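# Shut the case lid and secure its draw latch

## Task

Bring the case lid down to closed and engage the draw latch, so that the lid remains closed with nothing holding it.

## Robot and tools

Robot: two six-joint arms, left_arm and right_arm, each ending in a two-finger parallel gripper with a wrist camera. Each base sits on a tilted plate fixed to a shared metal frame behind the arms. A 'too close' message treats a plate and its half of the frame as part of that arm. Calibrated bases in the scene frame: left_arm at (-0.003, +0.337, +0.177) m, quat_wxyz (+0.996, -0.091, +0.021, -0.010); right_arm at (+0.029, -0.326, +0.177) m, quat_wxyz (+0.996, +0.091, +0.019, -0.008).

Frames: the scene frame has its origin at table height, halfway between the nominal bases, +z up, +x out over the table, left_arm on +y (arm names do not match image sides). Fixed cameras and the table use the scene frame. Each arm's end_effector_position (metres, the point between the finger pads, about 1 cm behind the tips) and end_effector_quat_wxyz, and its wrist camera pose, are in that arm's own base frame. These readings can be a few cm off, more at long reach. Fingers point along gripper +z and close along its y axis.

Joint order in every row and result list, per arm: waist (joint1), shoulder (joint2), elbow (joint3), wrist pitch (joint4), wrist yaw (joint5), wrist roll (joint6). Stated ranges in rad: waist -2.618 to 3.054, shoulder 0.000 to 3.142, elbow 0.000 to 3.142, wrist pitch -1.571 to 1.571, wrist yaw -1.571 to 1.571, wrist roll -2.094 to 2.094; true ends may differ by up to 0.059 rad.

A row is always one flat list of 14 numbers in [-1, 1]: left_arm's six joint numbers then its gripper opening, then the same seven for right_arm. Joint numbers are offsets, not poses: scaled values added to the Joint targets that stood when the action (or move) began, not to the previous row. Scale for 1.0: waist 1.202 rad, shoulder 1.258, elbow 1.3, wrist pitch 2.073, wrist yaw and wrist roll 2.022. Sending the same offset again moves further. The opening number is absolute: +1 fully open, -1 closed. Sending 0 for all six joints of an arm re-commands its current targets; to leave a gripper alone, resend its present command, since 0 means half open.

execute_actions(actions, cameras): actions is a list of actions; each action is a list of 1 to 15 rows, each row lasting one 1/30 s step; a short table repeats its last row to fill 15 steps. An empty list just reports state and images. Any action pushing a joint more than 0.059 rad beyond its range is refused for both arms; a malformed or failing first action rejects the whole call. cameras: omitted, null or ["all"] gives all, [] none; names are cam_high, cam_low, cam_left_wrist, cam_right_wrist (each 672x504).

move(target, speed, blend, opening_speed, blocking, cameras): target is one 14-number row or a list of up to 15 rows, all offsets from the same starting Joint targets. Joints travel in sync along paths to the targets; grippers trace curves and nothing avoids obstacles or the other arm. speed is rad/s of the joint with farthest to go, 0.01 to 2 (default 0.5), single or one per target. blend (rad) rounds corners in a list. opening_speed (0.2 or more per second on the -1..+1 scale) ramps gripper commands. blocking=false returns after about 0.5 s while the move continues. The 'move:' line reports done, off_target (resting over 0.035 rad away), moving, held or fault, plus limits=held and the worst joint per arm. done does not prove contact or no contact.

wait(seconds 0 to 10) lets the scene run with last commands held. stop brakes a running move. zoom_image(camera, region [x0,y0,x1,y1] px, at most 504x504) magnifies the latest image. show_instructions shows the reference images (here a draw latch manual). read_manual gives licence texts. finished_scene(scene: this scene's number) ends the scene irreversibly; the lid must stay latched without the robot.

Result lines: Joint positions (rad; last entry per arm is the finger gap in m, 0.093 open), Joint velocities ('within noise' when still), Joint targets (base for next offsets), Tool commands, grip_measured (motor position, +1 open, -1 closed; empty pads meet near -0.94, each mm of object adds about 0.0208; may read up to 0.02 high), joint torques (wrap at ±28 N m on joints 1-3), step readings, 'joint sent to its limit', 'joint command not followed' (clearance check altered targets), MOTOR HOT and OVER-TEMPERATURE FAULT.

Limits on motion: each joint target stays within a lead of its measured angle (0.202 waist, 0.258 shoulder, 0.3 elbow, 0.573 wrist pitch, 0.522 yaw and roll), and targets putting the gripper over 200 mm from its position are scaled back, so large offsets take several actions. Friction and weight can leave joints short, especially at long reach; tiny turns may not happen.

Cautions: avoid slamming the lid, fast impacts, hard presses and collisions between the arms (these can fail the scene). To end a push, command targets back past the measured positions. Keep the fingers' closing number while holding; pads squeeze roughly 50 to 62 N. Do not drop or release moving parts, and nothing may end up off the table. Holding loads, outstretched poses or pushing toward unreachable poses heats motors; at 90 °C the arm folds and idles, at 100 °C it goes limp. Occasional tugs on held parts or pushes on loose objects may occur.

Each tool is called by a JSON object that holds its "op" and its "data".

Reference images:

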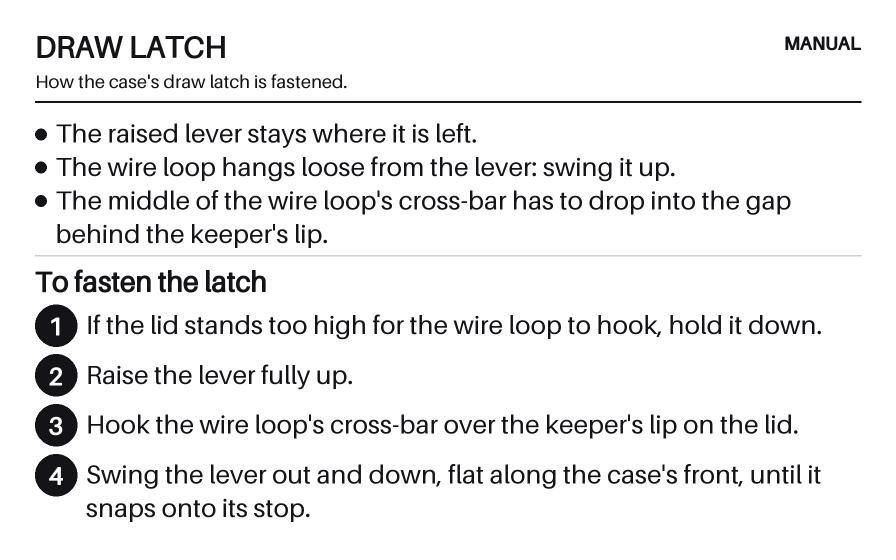

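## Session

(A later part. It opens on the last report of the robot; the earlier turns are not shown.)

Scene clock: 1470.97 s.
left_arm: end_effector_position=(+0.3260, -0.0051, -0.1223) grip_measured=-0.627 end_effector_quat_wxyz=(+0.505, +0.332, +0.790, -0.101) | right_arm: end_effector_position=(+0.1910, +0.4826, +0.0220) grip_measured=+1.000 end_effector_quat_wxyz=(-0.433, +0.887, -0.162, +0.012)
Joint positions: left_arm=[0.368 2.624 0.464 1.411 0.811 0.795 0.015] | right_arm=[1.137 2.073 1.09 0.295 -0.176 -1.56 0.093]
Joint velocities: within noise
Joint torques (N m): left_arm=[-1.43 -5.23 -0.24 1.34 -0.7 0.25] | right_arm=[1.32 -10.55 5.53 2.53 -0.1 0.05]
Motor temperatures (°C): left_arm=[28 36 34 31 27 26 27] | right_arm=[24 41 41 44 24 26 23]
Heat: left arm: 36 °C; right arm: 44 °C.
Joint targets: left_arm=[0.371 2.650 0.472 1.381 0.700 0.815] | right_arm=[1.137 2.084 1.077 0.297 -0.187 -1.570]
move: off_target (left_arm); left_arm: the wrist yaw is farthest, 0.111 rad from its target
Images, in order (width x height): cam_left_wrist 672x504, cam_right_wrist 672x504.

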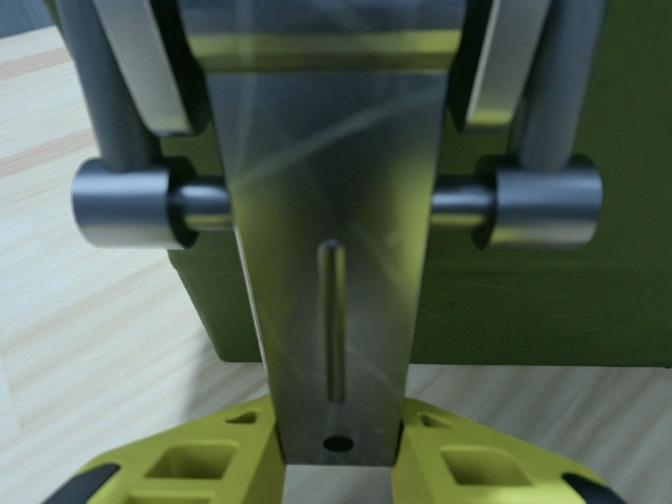

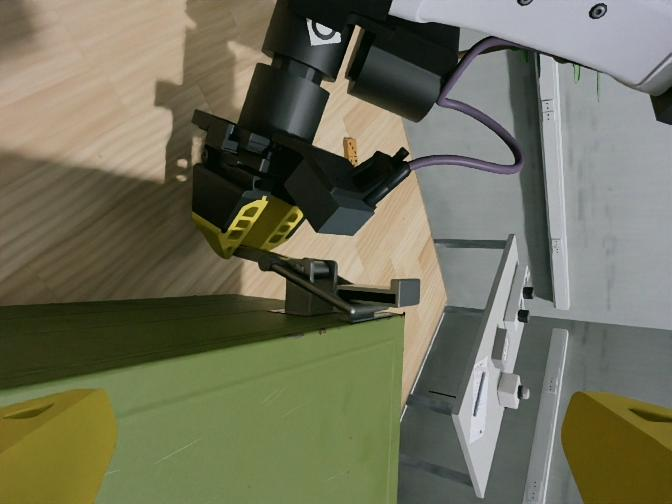

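{"op": "move", "data": {"target": [[-0.0383,0.0398,0.0254,0.0386,0,-0.0371,-1,0,0,0,0,0,0,1]], "speed": 0.12, "cameras": ["cam_left_wrist","cam_right_wrist"]}}

{"op": "zoom_image", "data": {"camera": "cam_right_wrist", "region": [220, 100, 480, 320]}}

Scene clock: 1474.80 s.
left_arm: end_effector_position=(+0.3355, -0.0123, -0.1245) grip_measured=-0.627 end_effector_quat_wxyz=(+0.517, +0.326, +0.785, -0.104) | right_arm: end_effector_position=(+0.1910, +0.4826, +0.0220) grip_measured=+1.000 end_effector_quat_wxyz=(-0.433, +0.887, -0.162, +0.012)
Joint positions: left_arm=[0.33 2.674 0.496 1.491 0.796 0.725 0.015] | right_arm=[1.137 2.073 1.09 0.295 -0.176 -1.56 0.093]
Joint velocities: within noise
Joint torques (N m): left_arm=[-2.13 -5.31 -0.08 1.43 -0.57 0.19] | right_arm=[1.31 -10.55 5.53 2.53 -0.1 0.05]
Motor temperatures (°C): left_arm=[28 36 34 31 27 26 27] | right_arm=[24 41 41 44 24 26 23]
Heat: left arm: 36 °C; right arm: 44 °C.
Joint targets: left_arm=[0.326 2.700 0.505 1.460 0.700 0.740] | right_arm=[1.137 2.084 1.077 0.297 -0.187 -1.570]
move: off_target (left_arm); left_arm: the wrist yaw is farthest, 0.096 rad from its target
Images, in order (width x height): cam_left_wrist 672x504, cam_right_wrist 672x504.

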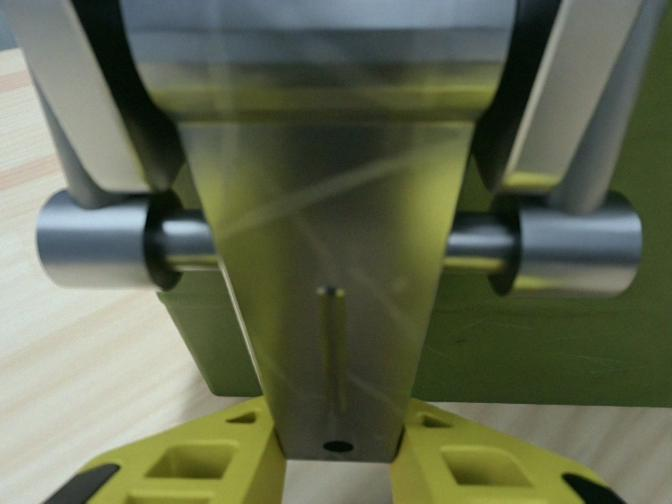

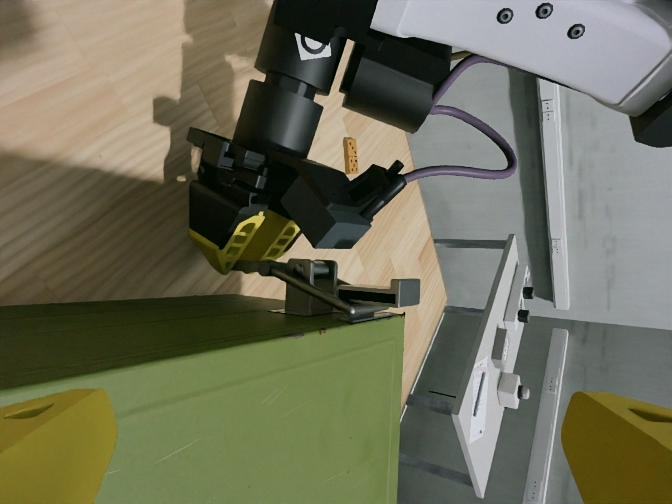

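Scaled by 1.938 from the camera's 672x504 image, which has a finer 960x720 frame.

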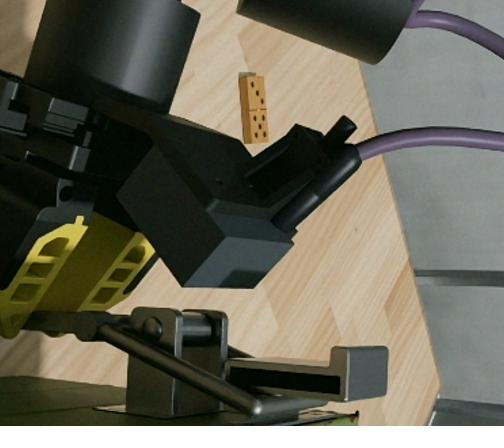

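{"op": "move", "data": {"target": [[-0.0187,-0.003,0.0092,-0.0078,-0.0111,-0.0099,-1,0,0,0,0,0,0,1]], "speed": 0.12, "cameras": ["cam_left_wrist","cam_right_wrist"]}}

{"op": "zoom_image", "data": {"camera": "cam_right_wrist", "region": [220, 100, 480, 320]}}

Scene clock: 1484.87 s.
left_arm: end_effector_position=(+0.3372, -0.0120, -0.1243) grip_measured=-0.627 end_effector_quat_wxyz=(+0.517, +0.323, +0.786, -0.100) | right_arm: end_effector_position=(+0.1910, +0.4826, +0.0220) grip_measured=+1.000 end_effector_quat_wxyz=(-0.433, +0.887, -0.162, +0.012)
Joint positions: left_arm=[0.323 2.674 0.496 1.5 0.781 0.714 0.015] | right_arm=[1.137 2.073 1.09 0.295 -0.176 -1.56 0.093]
Joint velocities: within noise
Joint torques (N m): left_arm=[-3.48 -5.68 1.11 1.14 -0.65 0.09] | right_arm=[1.31 -10.56 5.52 2.52 -0.1 0.05]
Motor temperatures (°C): left_arm=[28 36 34 31 27 26 27] | right_arm=[24 41 41 44 24 26 23]
Heat: left arm: 36 °C; right arm: 44 °C.
Joint targets: left_arm=[0.303 2.696 0.517 1.444 0.677 0.720] | right_arm=[1.137 2.084 1.077 0.297 -0.187 -1.570]
move: off_target (left_arm); left_arm: the wrist yaw is farthest, 0.103 rad from its target
Images, in order (width x height): cam_left_wrist 672x504, cam_right_wrist 672x504.

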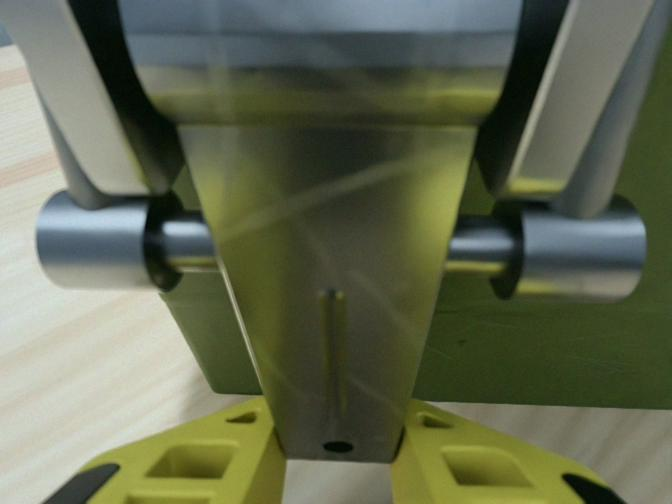

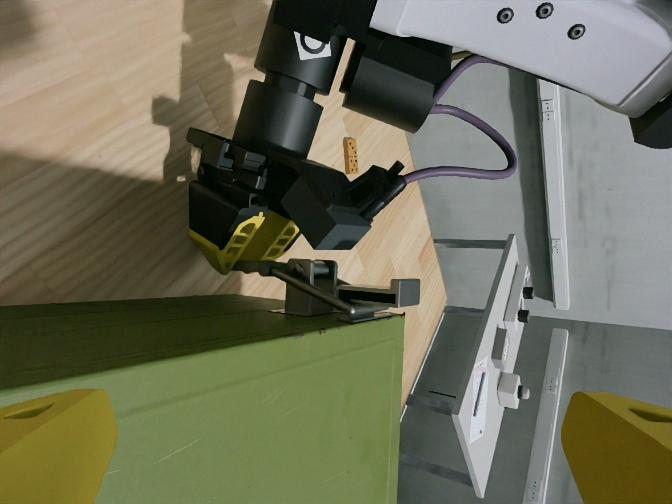

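Scaled by 1.938 from the camera's 672x504 image, which has a finer 960x720 frame.

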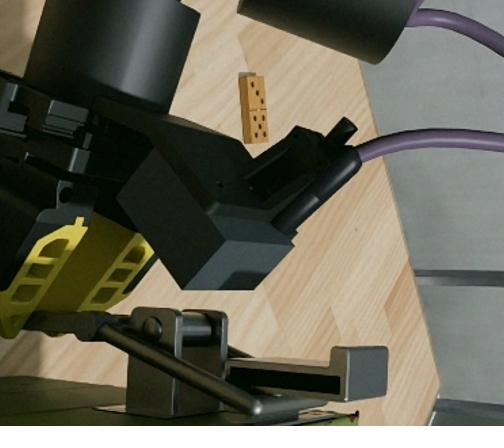

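{"op": "move", "data": {"target": [[0.0183,-0.0048,-0.0092,0.0125,0.0485,-0.0025,-1,0,0,0,0,0,0,1],[0.0183,-0.0048,-0.0092,0.0125,0.0485,-0.0025,-0.3,0,0,0,0,0,0,1],[0.1705,-0.128,-0.1112,-0.05,0.1229,0.0816,-0.3,0,0,0,0,0,0,1]], "speed": 0.2, "opening_speed": 0.4, "cameras": ["cam_left_wrist","cam_right_wrist"]}}

{"op": "zoom_image", "data": {"camera": "cam_right_wrist", "region": [220, 170, 480, 390]}}

Scene clock: 1496.67 s.
left_arm: end_effector_position=(+0.2992, +0.0122, -0.1101) grip_measured=-0.302 end_effector_quat_wxyz=(+0.510, +0.310, +0.794, -0.114) | right_arm: end_effector_position=(+0.1910, +0.4826, +0.0220) grip_measured=+1.000 end_effector_quat_wxyz=(-0.433, +0.887, -0.162, +0.012)
Joint positions: left_arm=[0.502 2.572 0.385 1.35 0.913 0.873 0.031] | right_arm=[1.137 2.073 1.09 0.295 -0.176 -1.56 0.093]
Joint velocities: within noise
Joint torques (N m): left_arm=[-1.05 -10.36 -2.62 1.42 0.55 0.16] | right_arm=[1.31 -10.55 5.53 2.53 -0.1 0.05]
Motor temperatures (°C): left_arm=[28 37 34 31 27 26 27] | right_arm=[24 41 41 44 24 26 23]
Heat: left arm: 37 °C; right arm: 44 °C.
Joint targets: left_arm=[0.508 2.535 0.372 1.341 0.926 0.885] | right_arm=[1.137 2.084 1.077 0.297 -0.187 -1.570]
move: off_target (left_arm); left_arm: the shoulder is farthest, 0.037 rad from its target
Images, in order (width x height): cam_left_wrist 672x504, cam_right_wrist 672x504.

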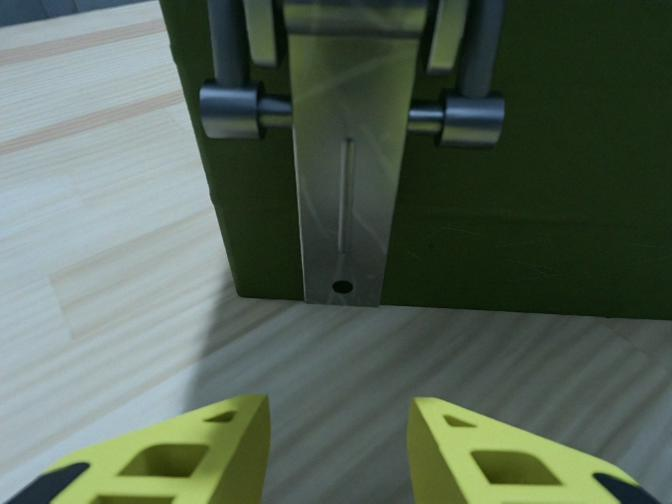

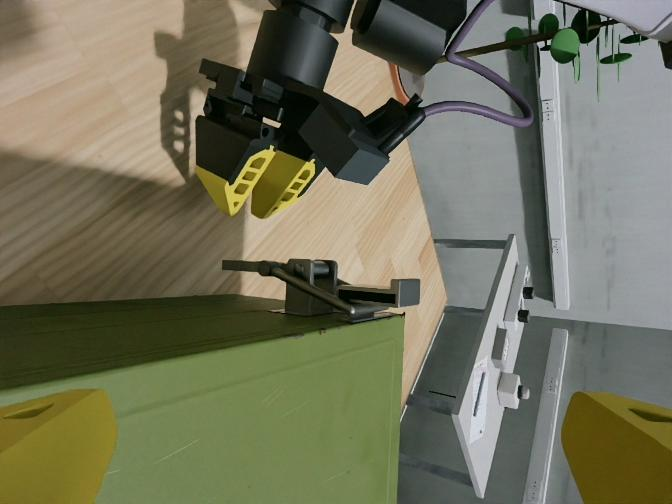

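Scaled by 1.938 from the camera's 672x504 image, which has a finer 960x720 frame.

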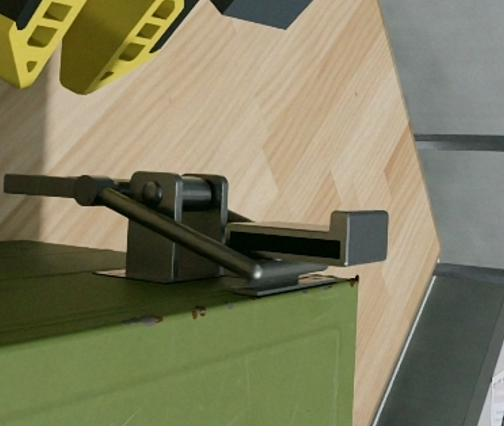

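{"op": "move", "data": {"target": [[0,0,0,0,0,0,-1,0,0,0,0,0,0,1],[-0.1481,0.1097,0.0954,0.0839,-0.0707,-0.0826,-1,0,0,0,0,0,0,1]], "speed": 0.15, "opening_speed": 1.0, "cameras": ["cam_left_wrist","cam_right_wrist"]}}

{"op": "zoom_image", "data": {"camera": "cam_right_wrist", "region": [220, 170, 480, 390]}}

Scene clock: 1505.50 s.
left_arm: end_effector_position=(+0.3350, -0.0070, -0.1198) grip_measured=-0.991 end_effector_quat_wxyz=(+0.521, +0.323, +0.784, -0.097) | right_arm: end_effector_position=(+0.1910, +0.4826, +0.0220) grip_measured=+1.000 end_effector_quat_wxyz=(-0.433, +0.887, -0.162, +0.012)
Joint positions: left_arm=[0.348 2.659 0.482 1.497 0.799 0.73 0] | right_arm=[1.137 2.073 1.09 0.295 -0.176 -1.56 0.093]
Joint velocities: within noise
Joint torques (N m): left_arm=[-3.3 -6.41 0.38 2 0.21 -0.11] | right_arm=[1.31 -10.56 5.53 2.53 -0.1 0.05]
Motor temperatures (°C): left_arm=[28 39 34 32 27 26 26] | right_arm=[24 41 41 44 24 26 23]
Heat: left arm: 39 °C; right arm: 44 °C.
Joint targets: left_arm=[0.330 2.673 0.496 1.515 0.783 0.718] | right_arm=[1.137 2.084 1.077 0.297 -0.187 -1.570]
move: done
Images, in order (width x height): cam_left_wrist 672x504, cam_right_wrist 672x504.

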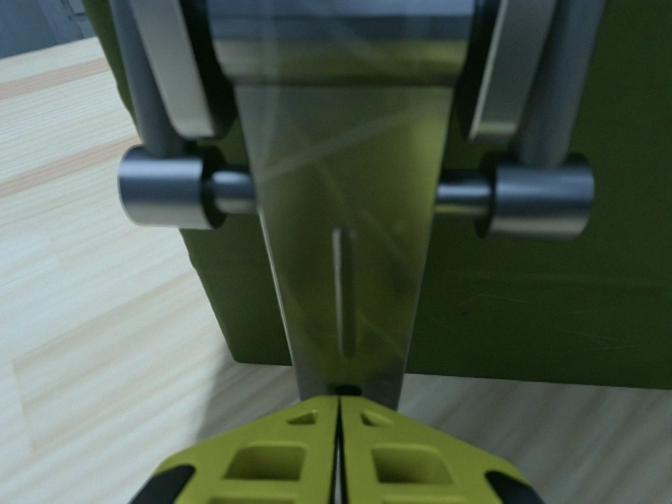

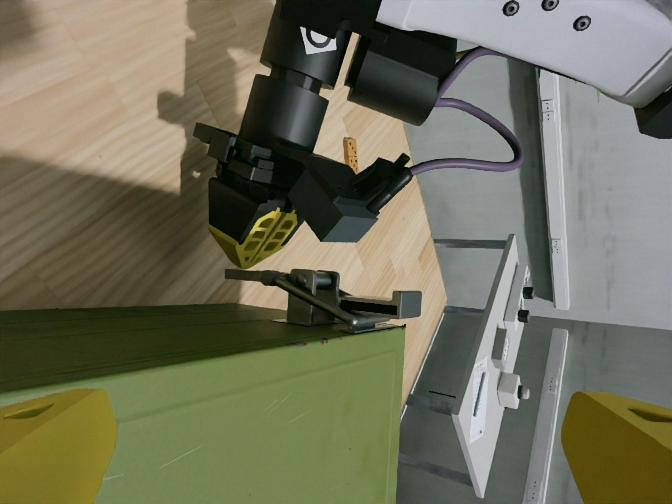

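Scaled by 1.938 from the camera's 672x504 image, which has a finer 960x720 frame.

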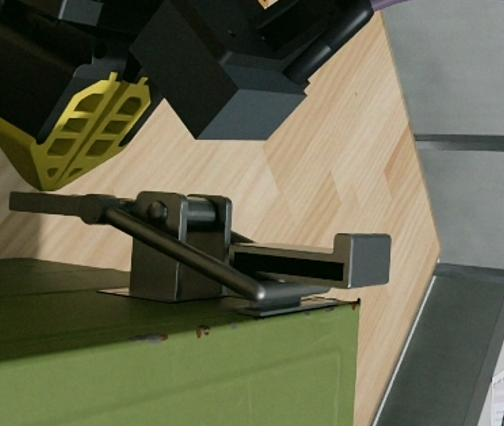

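{"op": "move", "data": {"target": [[0.1481,-0.1375,-0.0954,-0.0839,0.0707,0.0826,-1,0,0,0,0,0,0,1],[0.0832,-0.4555,-0.2354,-0.2098,0.0035,0.0826,-1,-0.2,-0.4,0.05,-0.3,0.08,0.5,1],[0.0832,-0.7337,-0.2662,-0.3497,0.0035,0.0826,-1,-0.433,-0.863,0.1,-0.603,0.163,0.985,1],[0.0832,-1,-0.1,-0.68,0.0035,0.0826,-1,-0.433,-0.863,0.1,-0.603,0.163,0.985,1]], "speed": [0.25,0.6,0.8,0.8], "blend": [0.03,0.04,0.04,0]}}

{"op": "zoom_image", "data": {"camera": "cam_low", "region": [160, 120, 340, 270]}}

{"op": "zoom_image", "data": {"camera": "cam_right_wrist", "region": [0, 200, 160, 360]}}

Scene clock: 1516.93 s.
left_arm: end_effector_position=(+0.2841, +0.0004, +0.0251) grip_measured=-0.991 end_effector_quat_wxyz=(+0.438, +0.301, +0.837, -0.129) | right_arm: end_effector_position=(+0.2422, +0.1468, +0.2755) grip_measured=+1.000 end_effector_quat_wxyz=(+0.375, -0.070, +0.913, +0.145)
Joint positions: left_arm=[0.437 1.438 0.343 0.115 0.793 0.875 0] | right_arm=[0.622 0.997 1.184 -0.938 0.13 0.411 0.093]
Joint velocities: within noise
Joint torques (N m): left_arm=[-1.76 -6.46 7.28 1.23 0.41 0.15] | right_arm=[0.09 -1.65 8.42 2.23 0.3 0.15]
Motor temperatures (°C): left_arm=[28 40 33 32 27 26 26] | right_arm=[24 41 42 44 24 26 23]
Heat: left arm: 40 °C; right arm: 44 °C.
Joint targets: left_arm=[0.430 1.415 0.366 0.105 0.790 0.885] | right_arm=[0.616 0.999 1.208 -0.953 0.142 0.422]
move: done

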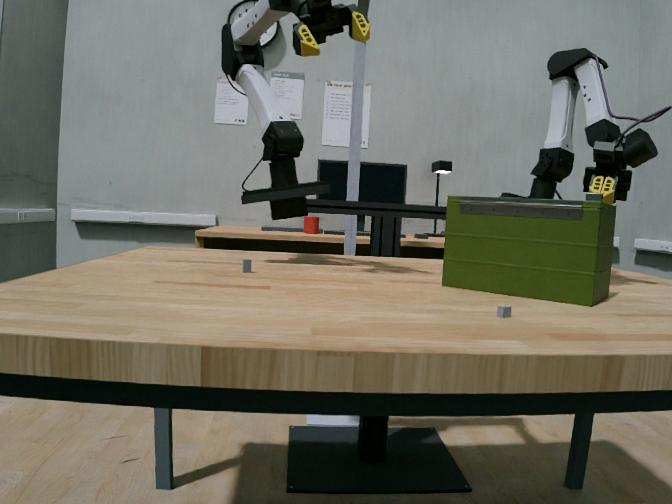

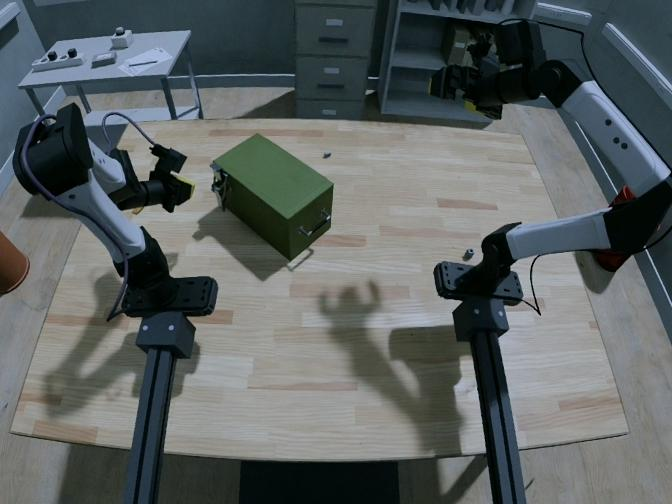

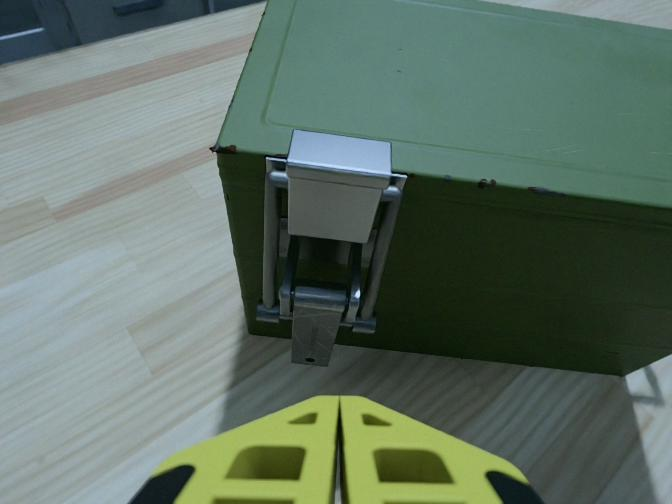

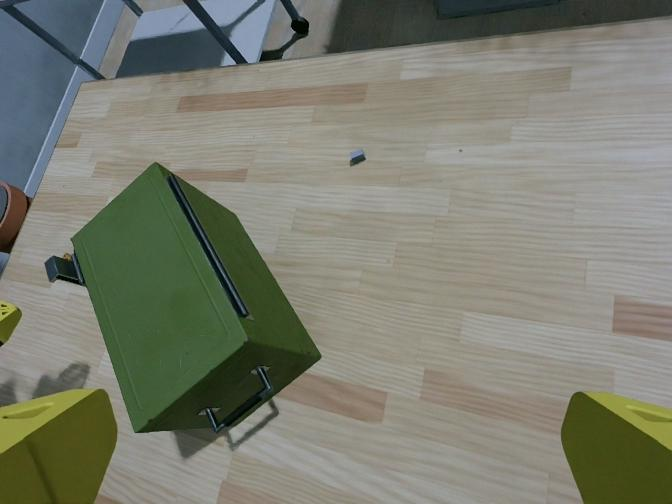

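Scaled by 2.800 from the camera's 672x504 image, which has a finer 960x720 frame.

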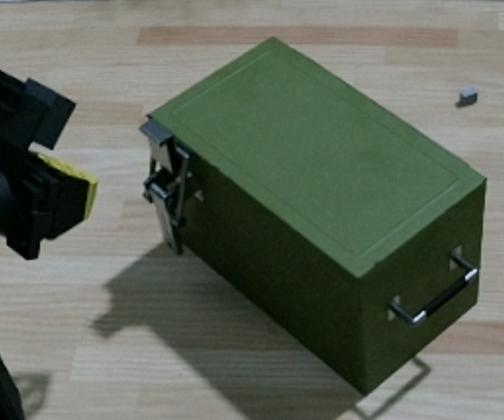

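Scaled by 3.150 from the camera's 672x504 image, which has a finer 960x720 frame.

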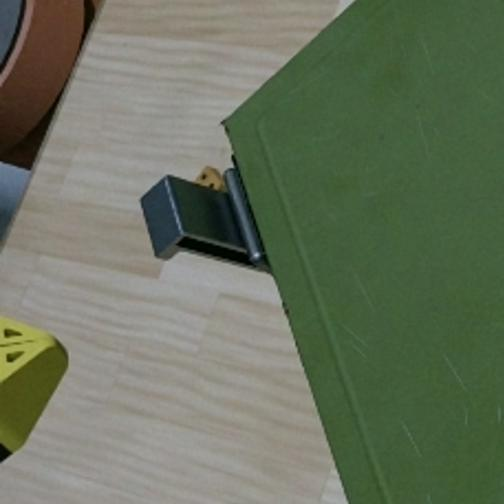

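{"op": "zoom_image", "data": {"camera": "cam_left_wrist", "region": [200, 110, 440, 380]}}

Scaled by 1.867 from the camera's 672x504 image, which has a finer 960x720 frame.

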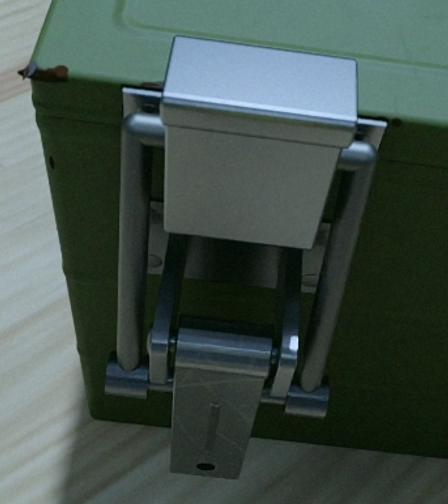

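The crossbar sits behind the keeper's lip, and the lever is down against its stop. Both arms are clear of the case.

{"op": "finished_scene", "data": {"scene": 2}}

The scene is finished: the task was done.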